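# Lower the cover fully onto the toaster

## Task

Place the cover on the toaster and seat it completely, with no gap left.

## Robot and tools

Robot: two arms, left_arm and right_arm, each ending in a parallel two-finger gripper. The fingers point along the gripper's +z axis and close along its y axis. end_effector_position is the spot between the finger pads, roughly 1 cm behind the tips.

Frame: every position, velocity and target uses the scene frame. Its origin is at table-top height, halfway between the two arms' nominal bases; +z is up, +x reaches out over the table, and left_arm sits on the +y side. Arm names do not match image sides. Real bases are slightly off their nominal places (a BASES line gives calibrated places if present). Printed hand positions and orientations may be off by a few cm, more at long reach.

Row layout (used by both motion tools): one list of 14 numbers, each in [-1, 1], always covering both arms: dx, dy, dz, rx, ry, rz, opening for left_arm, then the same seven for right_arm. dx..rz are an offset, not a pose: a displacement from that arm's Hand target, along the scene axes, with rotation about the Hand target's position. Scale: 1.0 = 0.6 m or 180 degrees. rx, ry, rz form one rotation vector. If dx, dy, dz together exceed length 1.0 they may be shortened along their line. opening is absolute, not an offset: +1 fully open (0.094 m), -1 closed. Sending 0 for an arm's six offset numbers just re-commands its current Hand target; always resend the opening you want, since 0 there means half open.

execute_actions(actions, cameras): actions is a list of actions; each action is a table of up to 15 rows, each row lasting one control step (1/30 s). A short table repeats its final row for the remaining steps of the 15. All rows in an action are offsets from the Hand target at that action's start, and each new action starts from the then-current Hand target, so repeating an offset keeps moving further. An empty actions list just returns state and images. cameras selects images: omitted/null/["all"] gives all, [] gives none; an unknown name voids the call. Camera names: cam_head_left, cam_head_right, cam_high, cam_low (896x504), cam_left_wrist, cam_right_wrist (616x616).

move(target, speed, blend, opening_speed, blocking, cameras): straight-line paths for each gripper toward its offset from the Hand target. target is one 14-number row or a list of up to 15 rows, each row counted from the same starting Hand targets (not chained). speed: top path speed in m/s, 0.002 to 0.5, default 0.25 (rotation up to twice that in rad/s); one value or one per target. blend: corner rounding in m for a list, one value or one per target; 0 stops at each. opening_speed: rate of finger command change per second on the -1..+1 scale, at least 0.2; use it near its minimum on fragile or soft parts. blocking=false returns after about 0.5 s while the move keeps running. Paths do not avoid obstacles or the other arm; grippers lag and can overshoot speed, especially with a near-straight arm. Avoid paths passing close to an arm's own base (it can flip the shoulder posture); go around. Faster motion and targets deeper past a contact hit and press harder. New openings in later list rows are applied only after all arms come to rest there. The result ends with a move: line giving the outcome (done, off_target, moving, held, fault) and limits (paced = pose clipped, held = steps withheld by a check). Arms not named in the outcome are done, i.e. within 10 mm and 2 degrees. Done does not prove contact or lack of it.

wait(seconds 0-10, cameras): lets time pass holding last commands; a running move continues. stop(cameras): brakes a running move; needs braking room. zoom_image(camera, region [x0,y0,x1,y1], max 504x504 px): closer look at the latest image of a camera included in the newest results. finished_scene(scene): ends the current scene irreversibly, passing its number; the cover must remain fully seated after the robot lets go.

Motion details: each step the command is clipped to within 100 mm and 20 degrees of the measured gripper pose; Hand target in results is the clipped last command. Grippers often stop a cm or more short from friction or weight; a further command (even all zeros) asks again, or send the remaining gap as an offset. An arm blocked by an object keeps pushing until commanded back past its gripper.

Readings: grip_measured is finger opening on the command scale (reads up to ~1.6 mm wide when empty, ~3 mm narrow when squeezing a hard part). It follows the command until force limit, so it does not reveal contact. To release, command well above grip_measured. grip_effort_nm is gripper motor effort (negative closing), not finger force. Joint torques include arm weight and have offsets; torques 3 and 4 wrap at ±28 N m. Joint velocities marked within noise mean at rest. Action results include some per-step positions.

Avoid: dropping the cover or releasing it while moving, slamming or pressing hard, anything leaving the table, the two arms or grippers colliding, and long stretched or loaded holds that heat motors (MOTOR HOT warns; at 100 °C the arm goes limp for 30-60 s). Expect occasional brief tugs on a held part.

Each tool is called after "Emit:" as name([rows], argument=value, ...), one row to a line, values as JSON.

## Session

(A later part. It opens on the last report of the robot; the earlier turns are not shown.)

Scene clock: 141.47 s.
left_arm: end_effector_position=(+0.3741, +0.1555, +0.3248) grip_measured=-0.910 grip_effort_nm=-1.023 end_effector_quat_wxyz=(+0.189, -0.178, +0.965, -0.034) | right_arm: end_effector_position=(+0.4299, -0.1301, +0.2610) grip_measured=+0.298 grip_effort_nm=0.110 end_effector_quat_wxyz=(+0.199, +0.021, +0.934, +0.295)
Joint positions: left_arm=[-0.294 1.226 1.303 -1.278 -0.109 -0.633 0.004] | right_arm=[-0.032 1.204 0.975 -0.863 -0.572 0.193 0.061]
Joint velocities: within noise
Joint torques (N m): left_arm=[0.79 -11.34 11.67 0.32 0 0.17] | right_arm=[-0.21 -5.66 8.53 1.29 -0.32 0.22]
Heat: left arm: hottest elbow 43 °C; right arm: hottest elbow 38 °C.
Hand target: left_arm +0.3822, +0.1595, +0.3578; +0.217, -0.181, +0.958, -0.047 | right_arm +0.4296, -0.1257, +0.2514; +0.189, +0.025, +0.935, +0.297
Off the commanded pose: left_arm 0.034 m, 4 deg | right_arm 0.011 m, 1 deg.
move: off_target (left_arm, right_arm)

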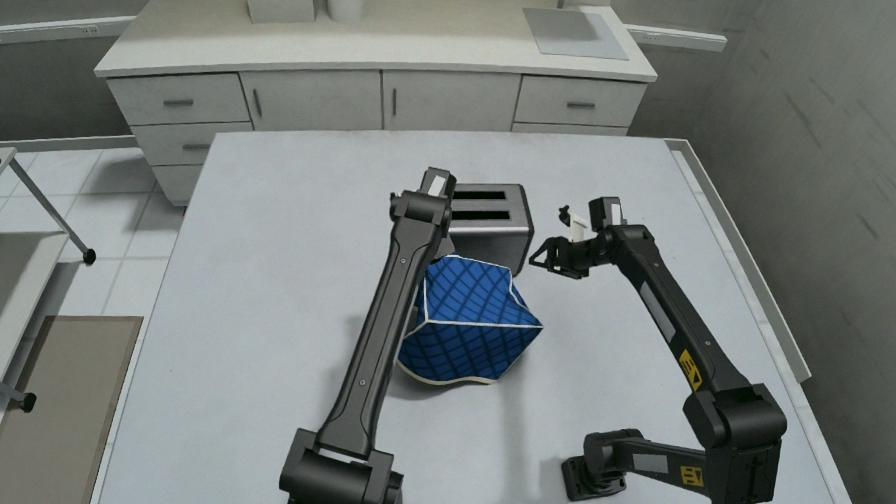

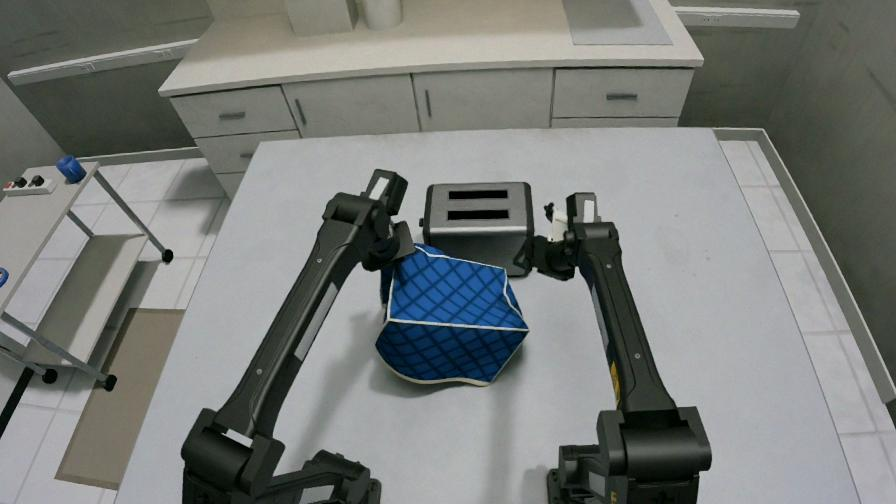

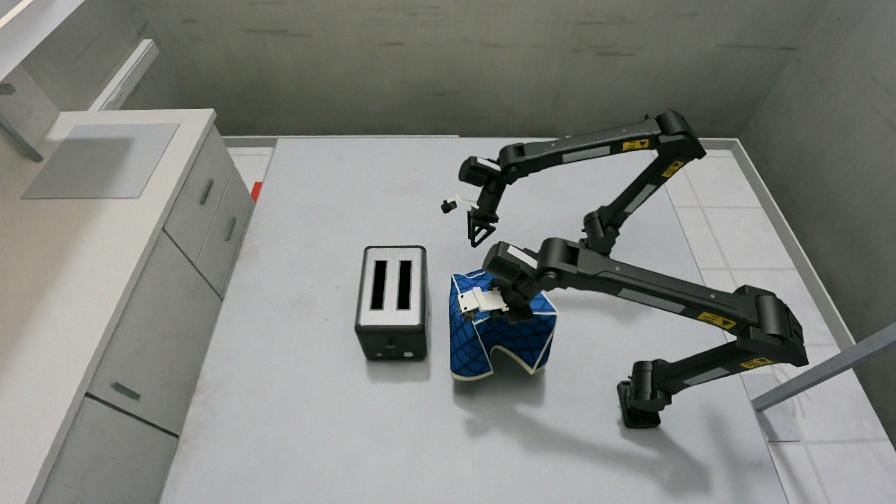

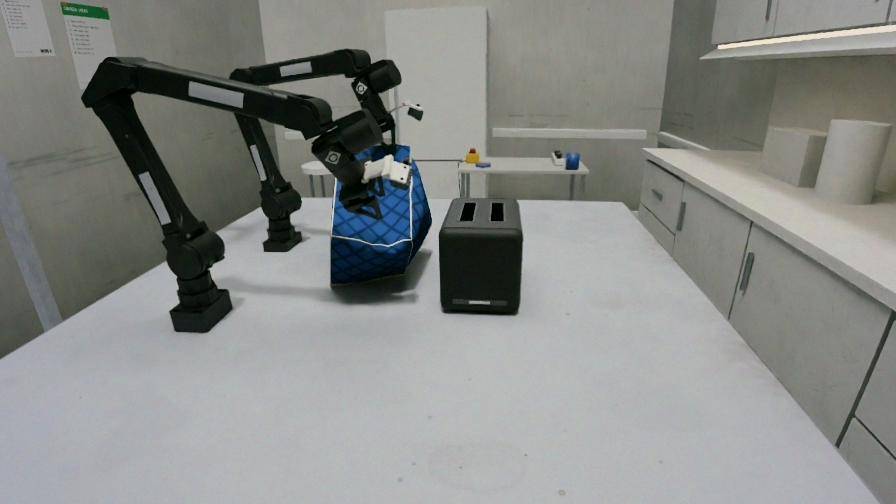

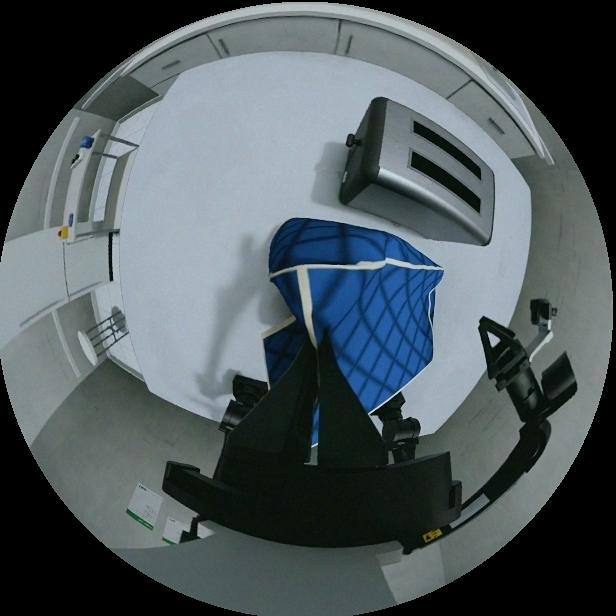

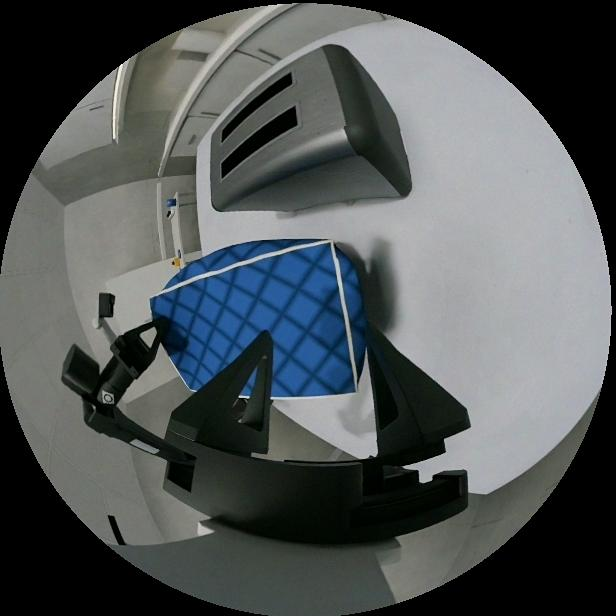

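Emit:
move(target=[0,0,0,0,0,0,-0.95,-0.015,0.028,-0.095,0,0,0,0.3], speed=0.12)

Emit:
zoom_image(camera="cam_low", region=[280, 100, 460, 330])

Emit:
zoom_image(camera="cam_head_right", region=[350, 130, 620, 430])

Scene clock: 148.43 s.
left_arm: end_effector_position=(+0.3741, +0.1556, +0.3248) grip_measured=-0.910 grip_effort_nm=-1.033 end_effector_quat_wxyz=(+0.189, -0.178, +0.965, -0.034) | right_arm: end_effector_position=(+0.4217, -0.1134, +0.2044) grip_measured=+0.298 grip_effort_nm=0.105 end_effector_quat_wxyz=(+0.199, +0.021, +0.934, +0.297)
Joint positions: left_arm=[-0.294 1.226 1.303 -1.278 -0.109 -0.633 0.004] | right_arm=[0.015 1.229 0.836 -0.671 -0.553 0.244 0.061]
Joint velocities: within noise
Joint torques (N m): left_arm=[1.2 -11.69 11.73 0.34 0.01 0.18] | right_arm=[0.03 -5.42 8.25 1.35 -0.14 0.22]
Heat: left arm: hottest elbow 45 °C; right arm: hottest elbow 37 °C.
Hand target: left_arm +0.3823, +0.1597, +0.3578; +0.217, -0.181, +0.958, -0.047 | right_arm +0.4206, -0.1088, +0.1945; +0.190, +0.025, +0.935, +0.297
Off the commanded pose: left_arm 0.034 m, 4 deg | right_arm 0.011 m, 1 deg.
move: off_target (left_arm, right_arm)

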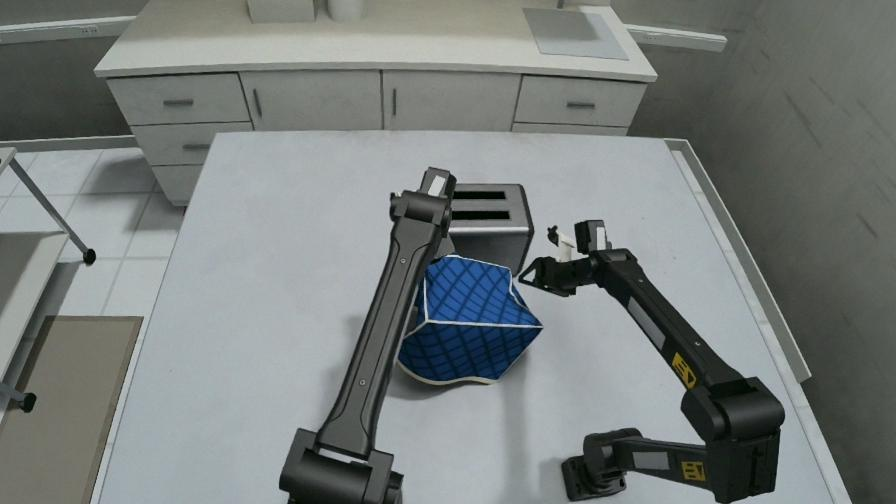

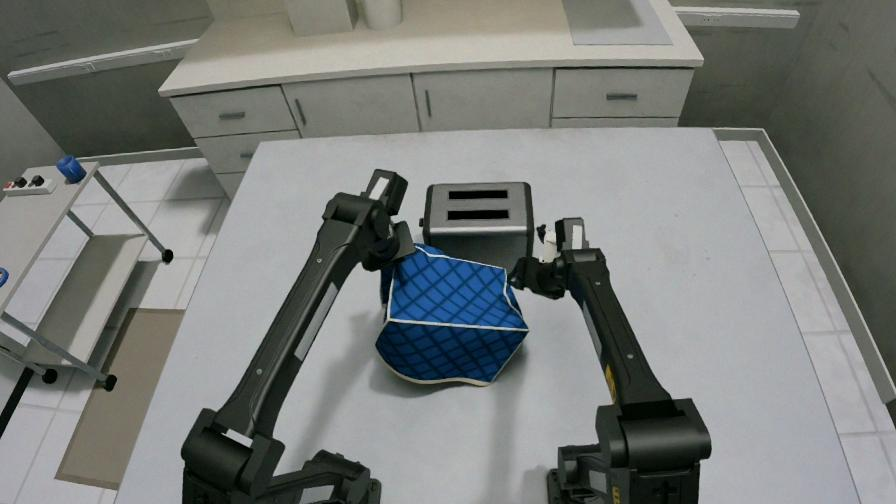

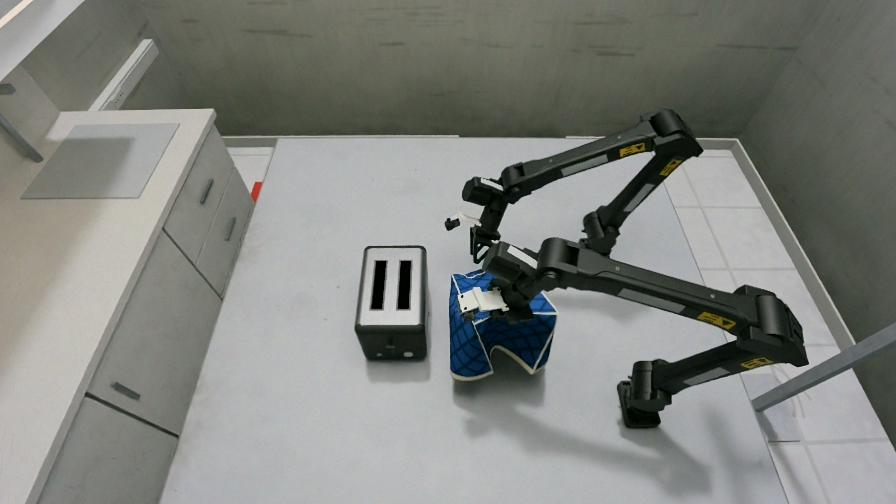

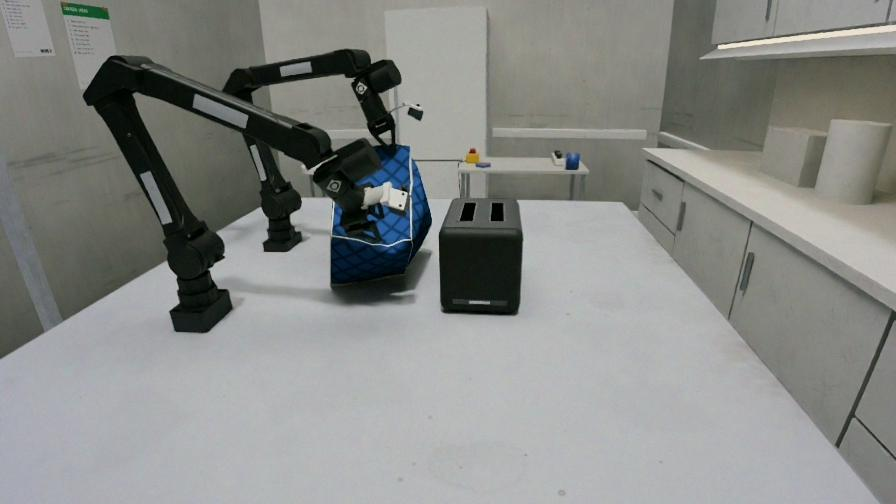

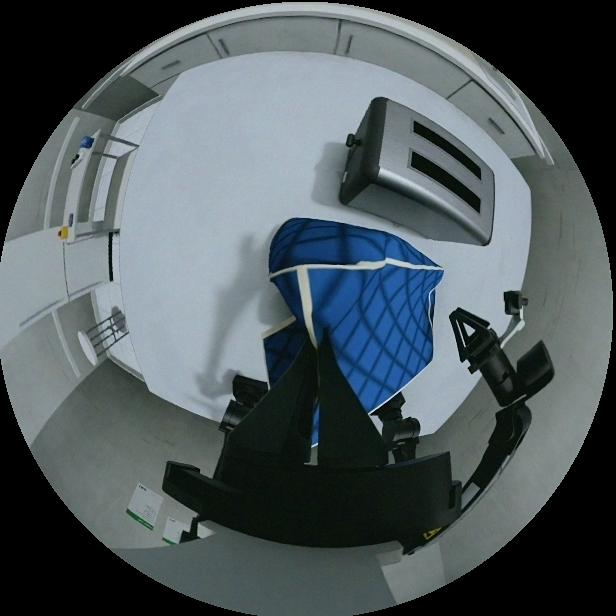

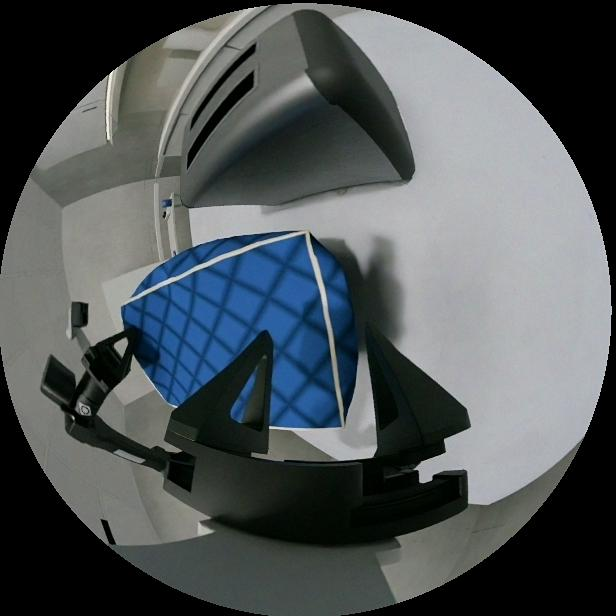

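Scaled by 2.191.

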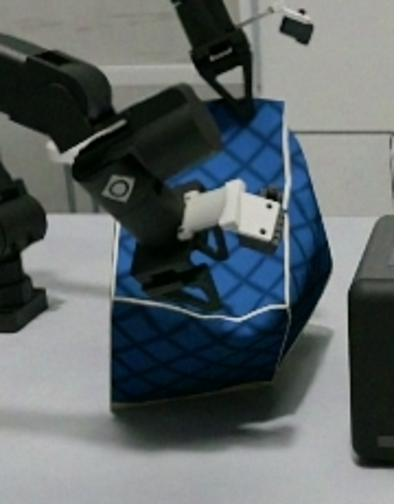

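Scaled by 1.680.

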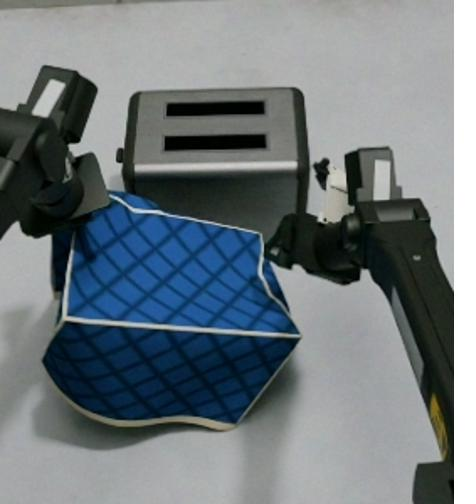

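Emit:
move([
  [0,0,0,0,0,0,-0.95,0,0.015,-0.055,0,0,0,0.3],
  [0,0,0,0,0,0,-0.95,0,0.015,-0.055,0,0,0,-0.95],
], speed=0.1, opening_speed=0.7)

Emit:
zoom_image(camera="cam_low", region=[280, 100, 460, 330])

Emit:
zoom_image(camera="cam_head_right", region=[350, 130, 620, 430])

Scene clock: 156.97 s.
left_arm: end_effector_position=(+0.3741, +0.1556, +0.3248) grip_measured=-0.910 grip_effort_nm=-1.028 end_effector_quat_wxyz=(+0.189, -0.178, +0.965, -0.034) | right_arm: end_effector_position=(+0.4226, -0.1045, +0.1713) grip_measured=-0.947 grip_effort_nm=-0.115 end_effector_quat_wxyz=(+0.200, +0.021, +0.933, +0.297)
Joint positions: left_arm=[-0.294 1.226 1.303 -1.278 -0.109 -0.633 0.004] | right_arm=[0.041 1.275 0.777 -0.552 -0.541 0.271 0.002]
Joint velocities: within noise
Joint torques (N m): left_arm=[1.03 -11.58 11.62 0.31 0 0.16] | right_arm=[0.03 -5.6 7.88 1.32 -0.13 0.23]
Heat: left arm: hottest elbow 46 °C; right arm: hottest elbow 37 °C.
Hand target: left_arm +0.3823, +0.1597, +0.3578; +0.217, -0.181, +0.958, -0.047 | right_arm +0.4205, -0.0998, +0.1612; +0.189, +0.025, +0.935, +0.297
Off the commanded pose: left_arm 0.034 m, 4 deg | right_arm 0.011 m, 1 deg.
move: off_target (left_arm, right_arm); target 2's new opening was sent with right_arm's hand 0.011 m and 1 deg from that target

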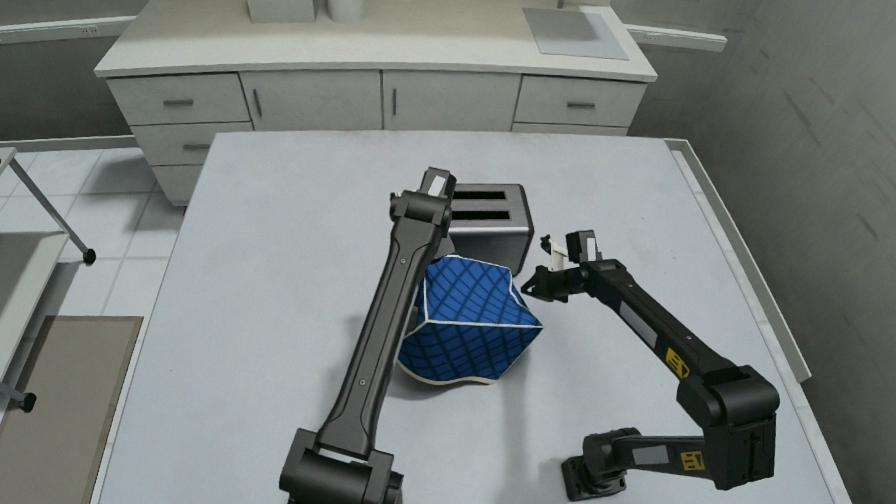

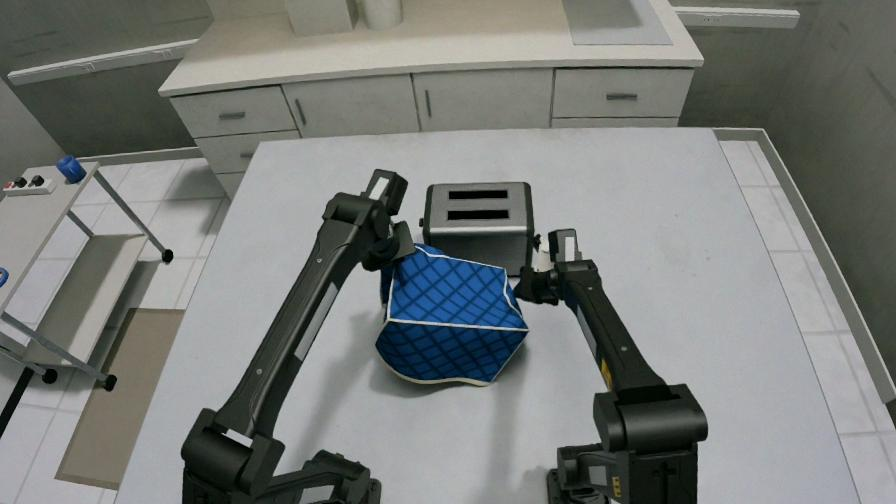

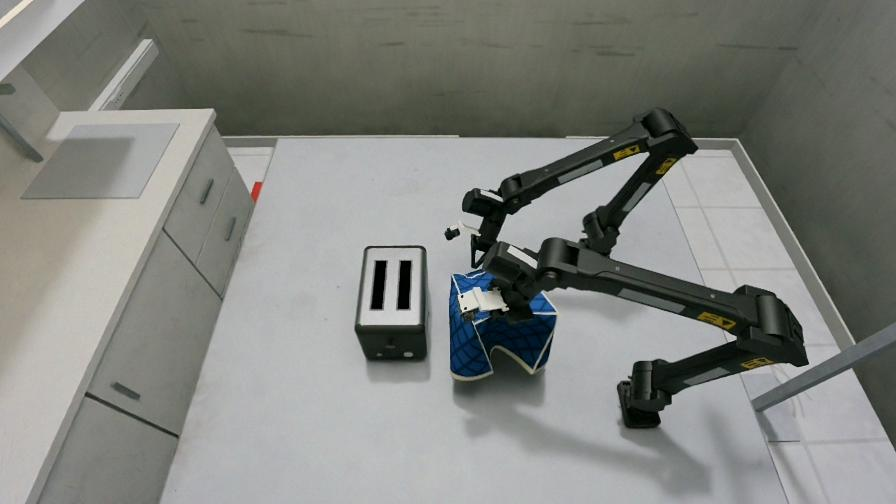

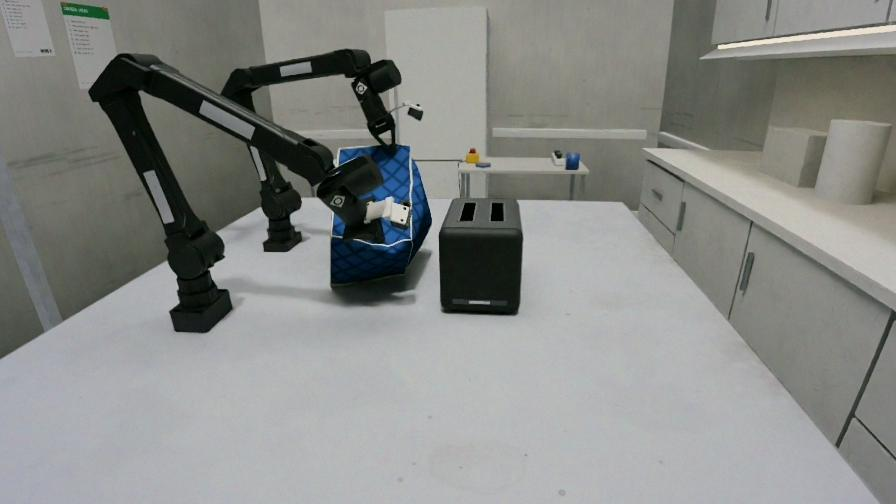

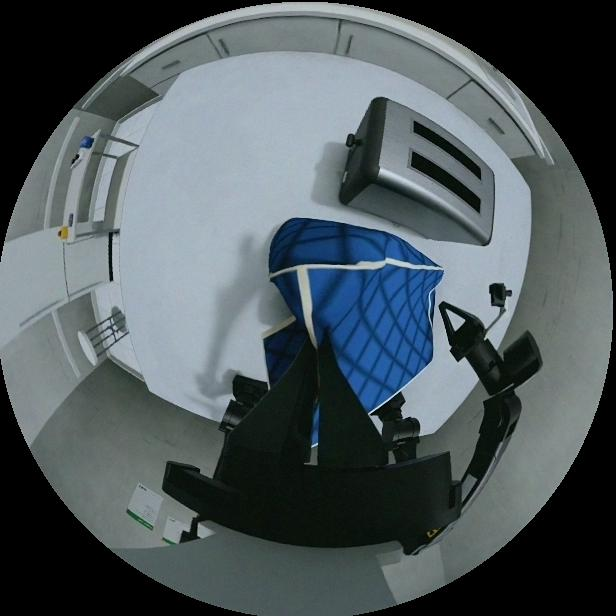

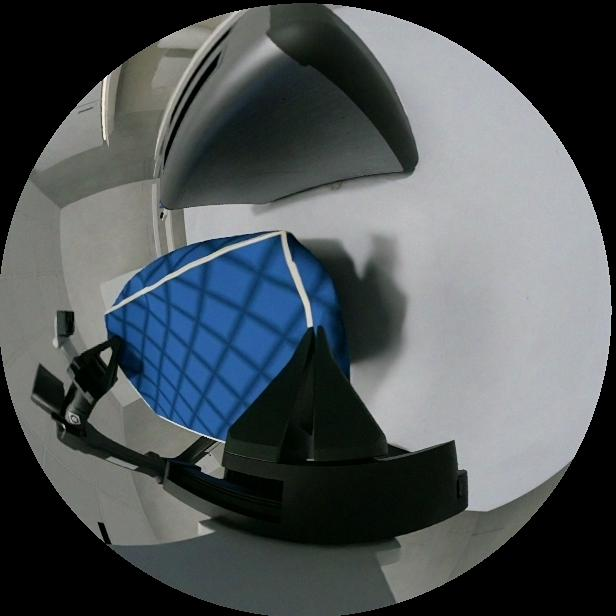

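Scaled by 2.191.

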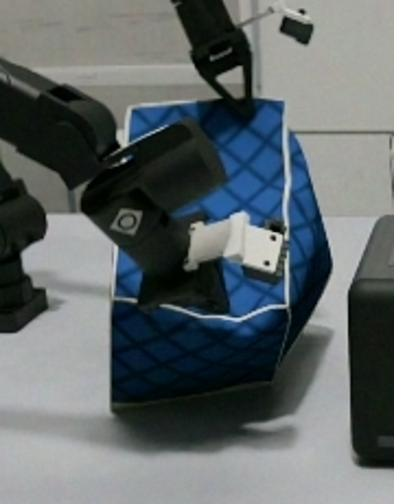

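Scaled by 1.680.

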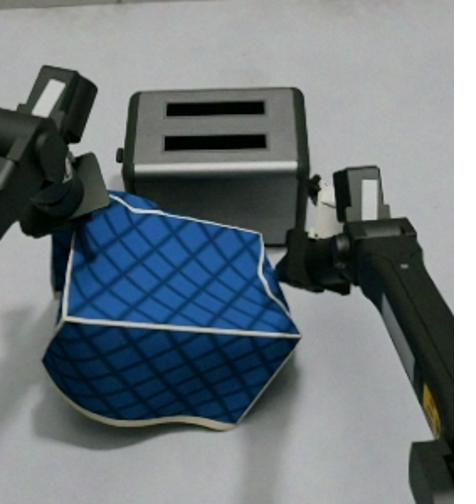

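Emit:
move([
  [0,0,0,0,0,0,-0.95,0,-0.01,0.02,0,0,0,0.4],
  [0,0,0,0,0,0,-0.95,0,0.01,-0.065,0,0,0,0.4],
], speed=0.1, opening_speed=2)

Emit:
zoom_image(camera="cam_low", region=[280, 100, 460, 330])

Scene clock: 162.33 s.
left_arm: end_effector_position=(+0.3741, +0.1555, +0.3247) grip_measured=-0.910 grip_effort_nm=-1.028 end_effector_quat_wxyz=(+0.189, -0.178, +0.965, -0.034) | right_arm: end_effector_position=(+0.4231, -0.0983, +0.1318) grip_measured=+0.398 grip_effort_nm=0.110 end_effector_quat_wxyz=(+0.199, +0.021, +0.934, +0.297)
Joint positions: left_arm=[-0.294 1.226 1.303 -1.278 -0.108 -0.632 0.004] | right_arm=[0.058 1.347 0.718 -0.415 -0.533 0.288 0.066]
Joint velocities: within noise
Joint torques (N m): left_arm=[1.03 -11.46 11.67 0.29 -0.02 0.18] | right_arm=[0.09 -6.07 7.28 1.36 -0.12 0.24]
Heat: left arm: hottest elbow 46 °C; right arm: hottest elbow 36 °C.
Hand target: left_arm +0.3822, +0.1596, +0.3578; +0.217, -0.181, +0.958, -0.047 | right_arm +0.4204, -0.0938, +0.1222; +0.189, +0.025, +0.935, +0.297
Off the commanded pose: left_arm 0.034 m, 4 deg | right_arm 0.011 m, 1 deg.
move: off_target (left_arm, right_arm)

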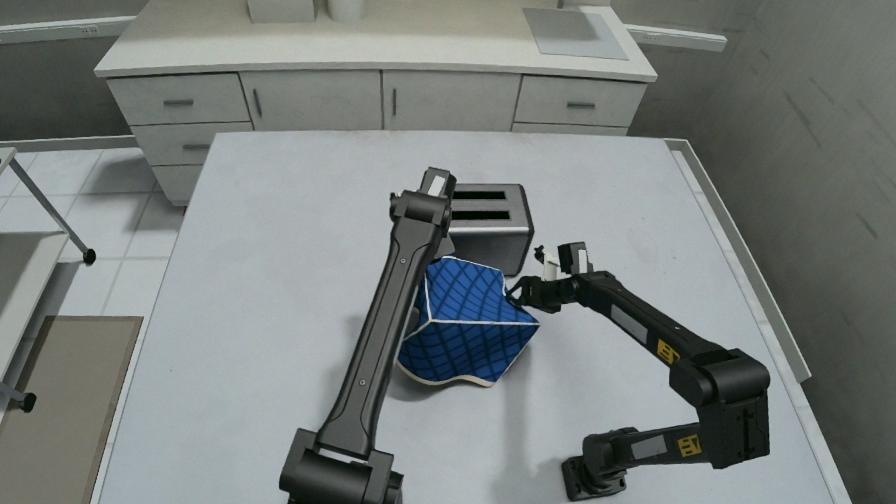

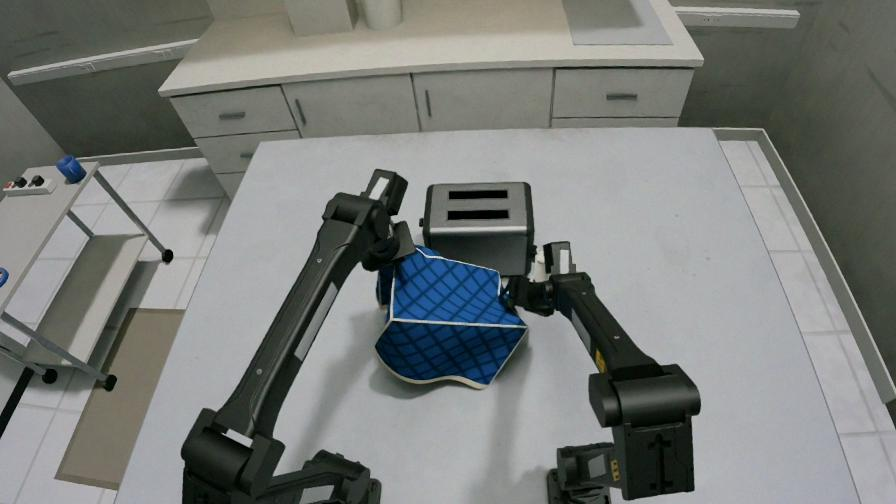

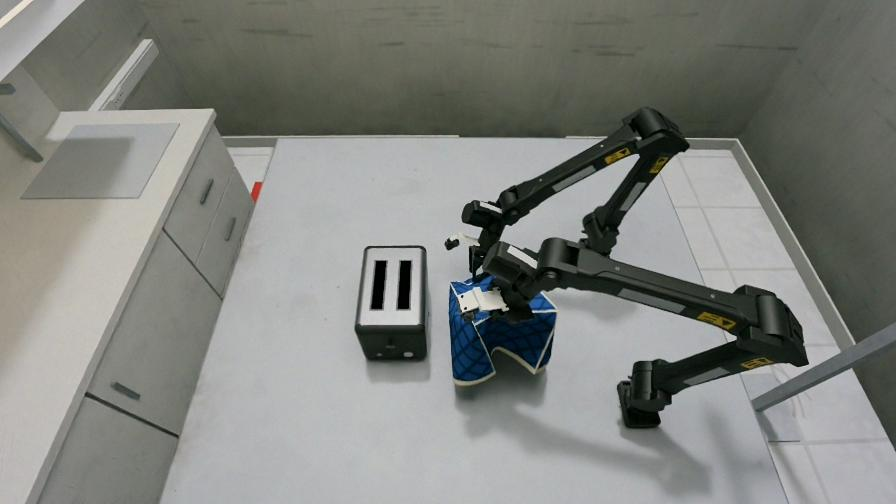

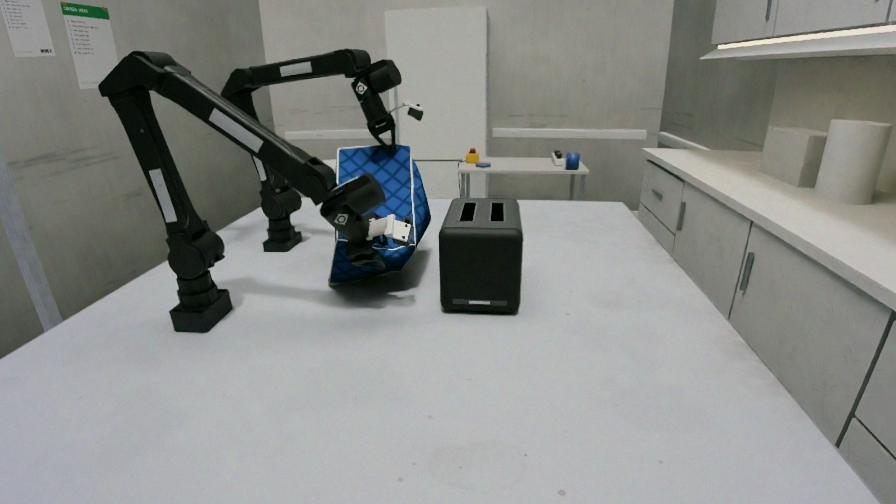

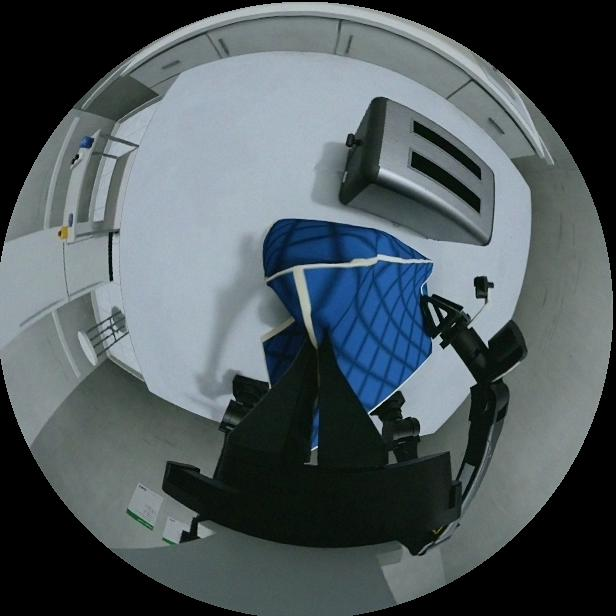

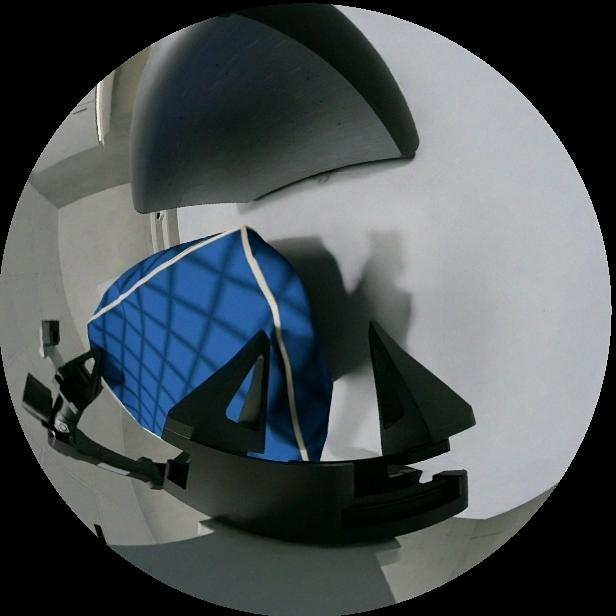

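Scaled by 2.191.

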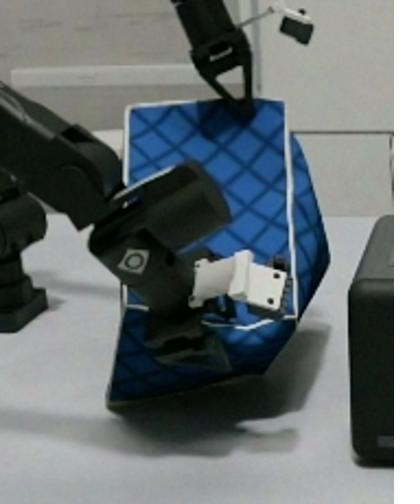

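Emit:
move([
  [0,0,0,0,0,0,-0.95,0,0.012,-0.003,0,0,0,0.4],
  [0,0,0,0,0,0,-0.95,0,0.012,-0.003,0,0,0,-0.95],
  [0,0,0,0,0,0,-0.95,0,-0.01,0.06,0,0,0,-0.95],
], speed=0.1, opening_speed=0.8)

Emit:
zoom_image(camera="cam_low", region=[280, 100, 460, 330])

Emit:
zoom_image(camera="cam_head_right", region=[350, 130, 620, 430])

Scene clock: 171.50 s.
left_arm: end_effector_position=(+0.3741, +0.1555, +0.3247) grip_measured=-0.910 grip_effort_nm=-1.033 end_effector_quat_wxyz=(+0.189, -0.177, +0.965, -0.034) | right_arm: end_effector_position=(+0.4023, -0.0970, +0.1350) grip_measured=-0.948 grip_effort_nm=-0.129 end_effector_quat_wxyz=(+0.163, +0.034, +0.941, +0.295)
Joint positions: left_arm=[-0.294 1.226 1.303 -1.278 -0.108 -0.631 0.004] | right_arm=[0.066 1.31 0.718 -0.522 -0.532 0.302 0.002]
Joint velocities: within noise
Joint torques (N m): left_arm=[1.08 -11.22 11.73 0.38 -0.02 0.16] | right_arm=[-2.08 -7.65 11.9 0.57 -0.44 -0.11]
Heat: left arm: hottest elbow 47 °C; right arm: hottest elbow 35 °C.
Hand target: left_arm +0.3822, +0.1595, +0.3578; +0.217, -0.181, +0.958, -0.047 | right_arm +0.4204, -0.0998, +0.1582; +0.189, +0.025, +0.935, +0.297
Off the commanded pose: left_arm 0.034 m, 4 deg | right_arm 0.029 m, 3 deg.
move: off_target (left_arm, right_arm); target 2's new opening was sent with right_arm's hand 0.014 m and 2 deg from that target

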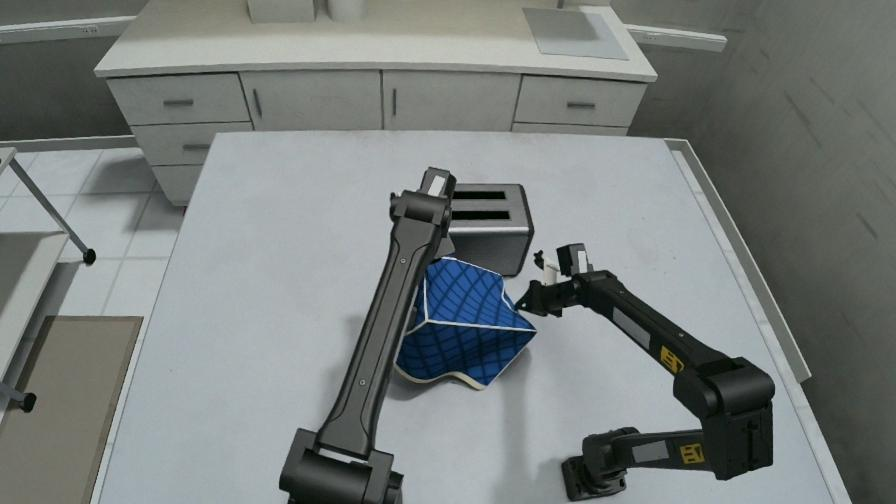

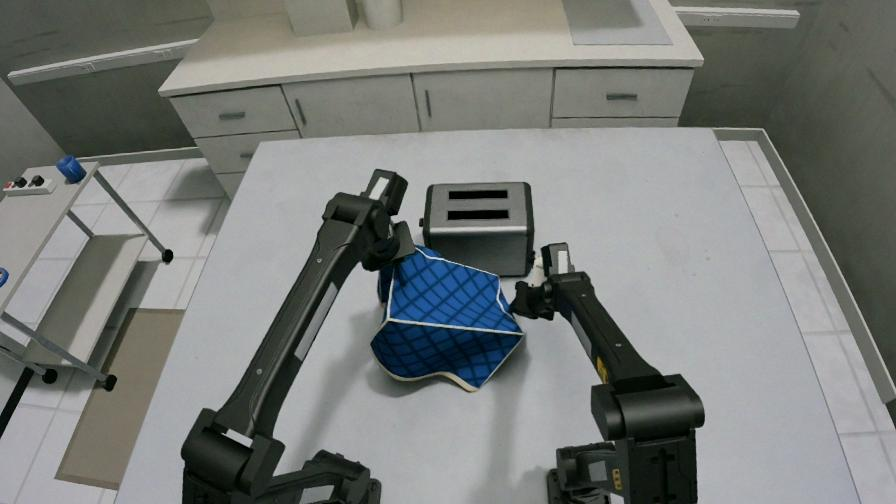

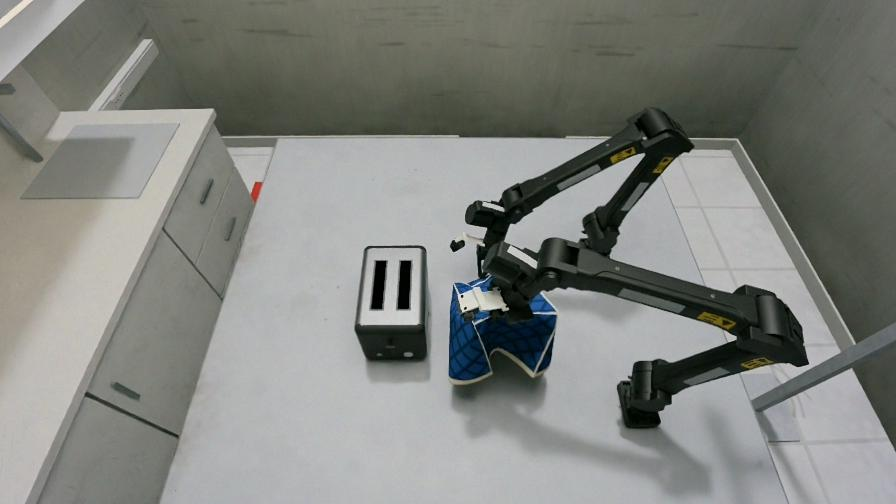

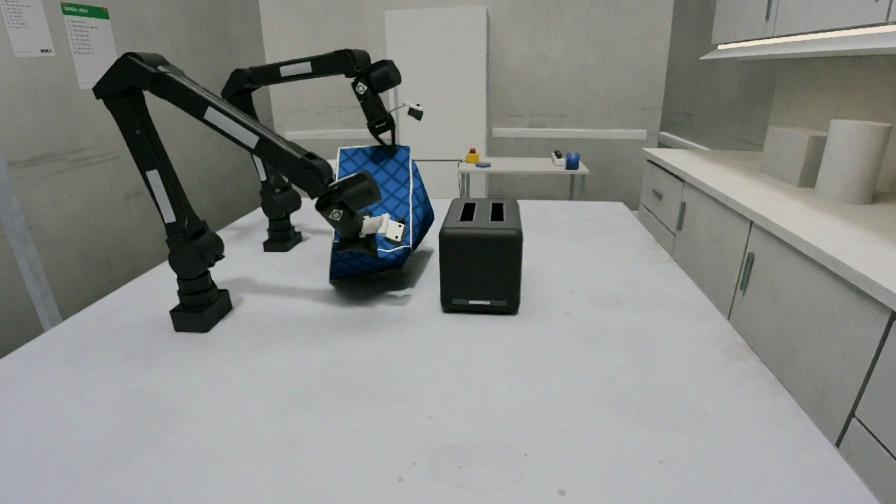

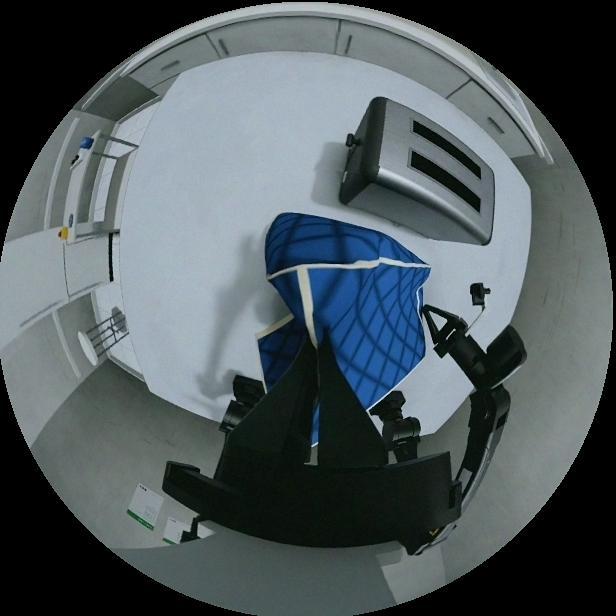

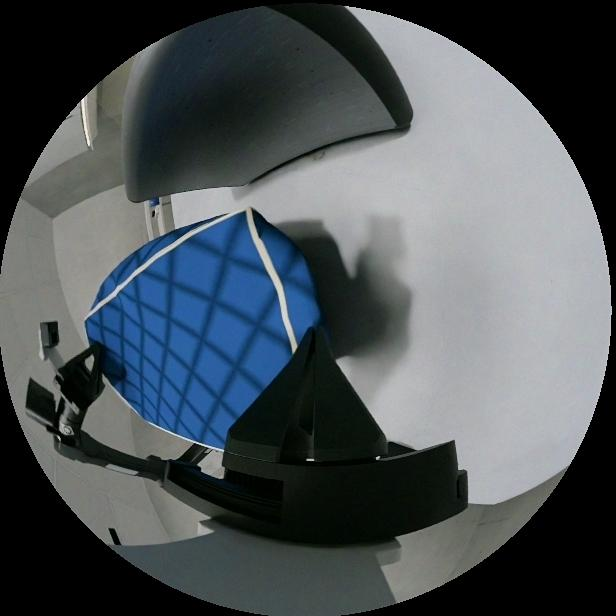

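Scaled by 2.191.

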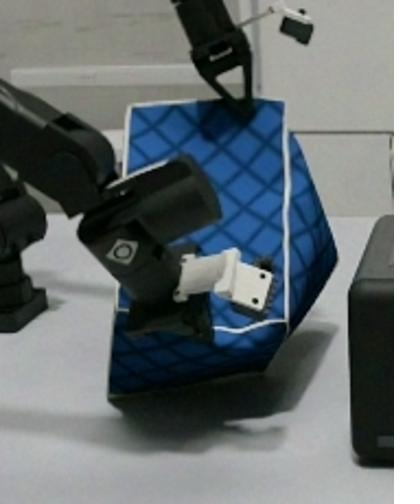

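Scaled by 1.680.

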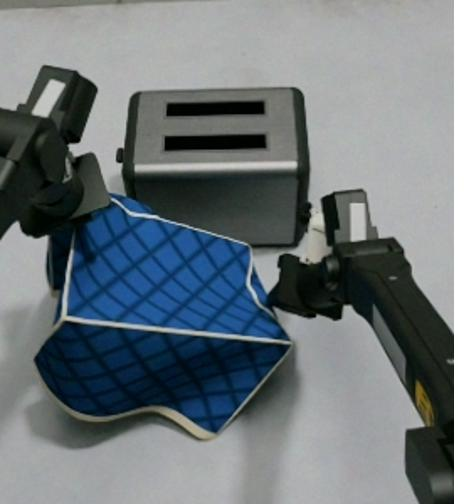

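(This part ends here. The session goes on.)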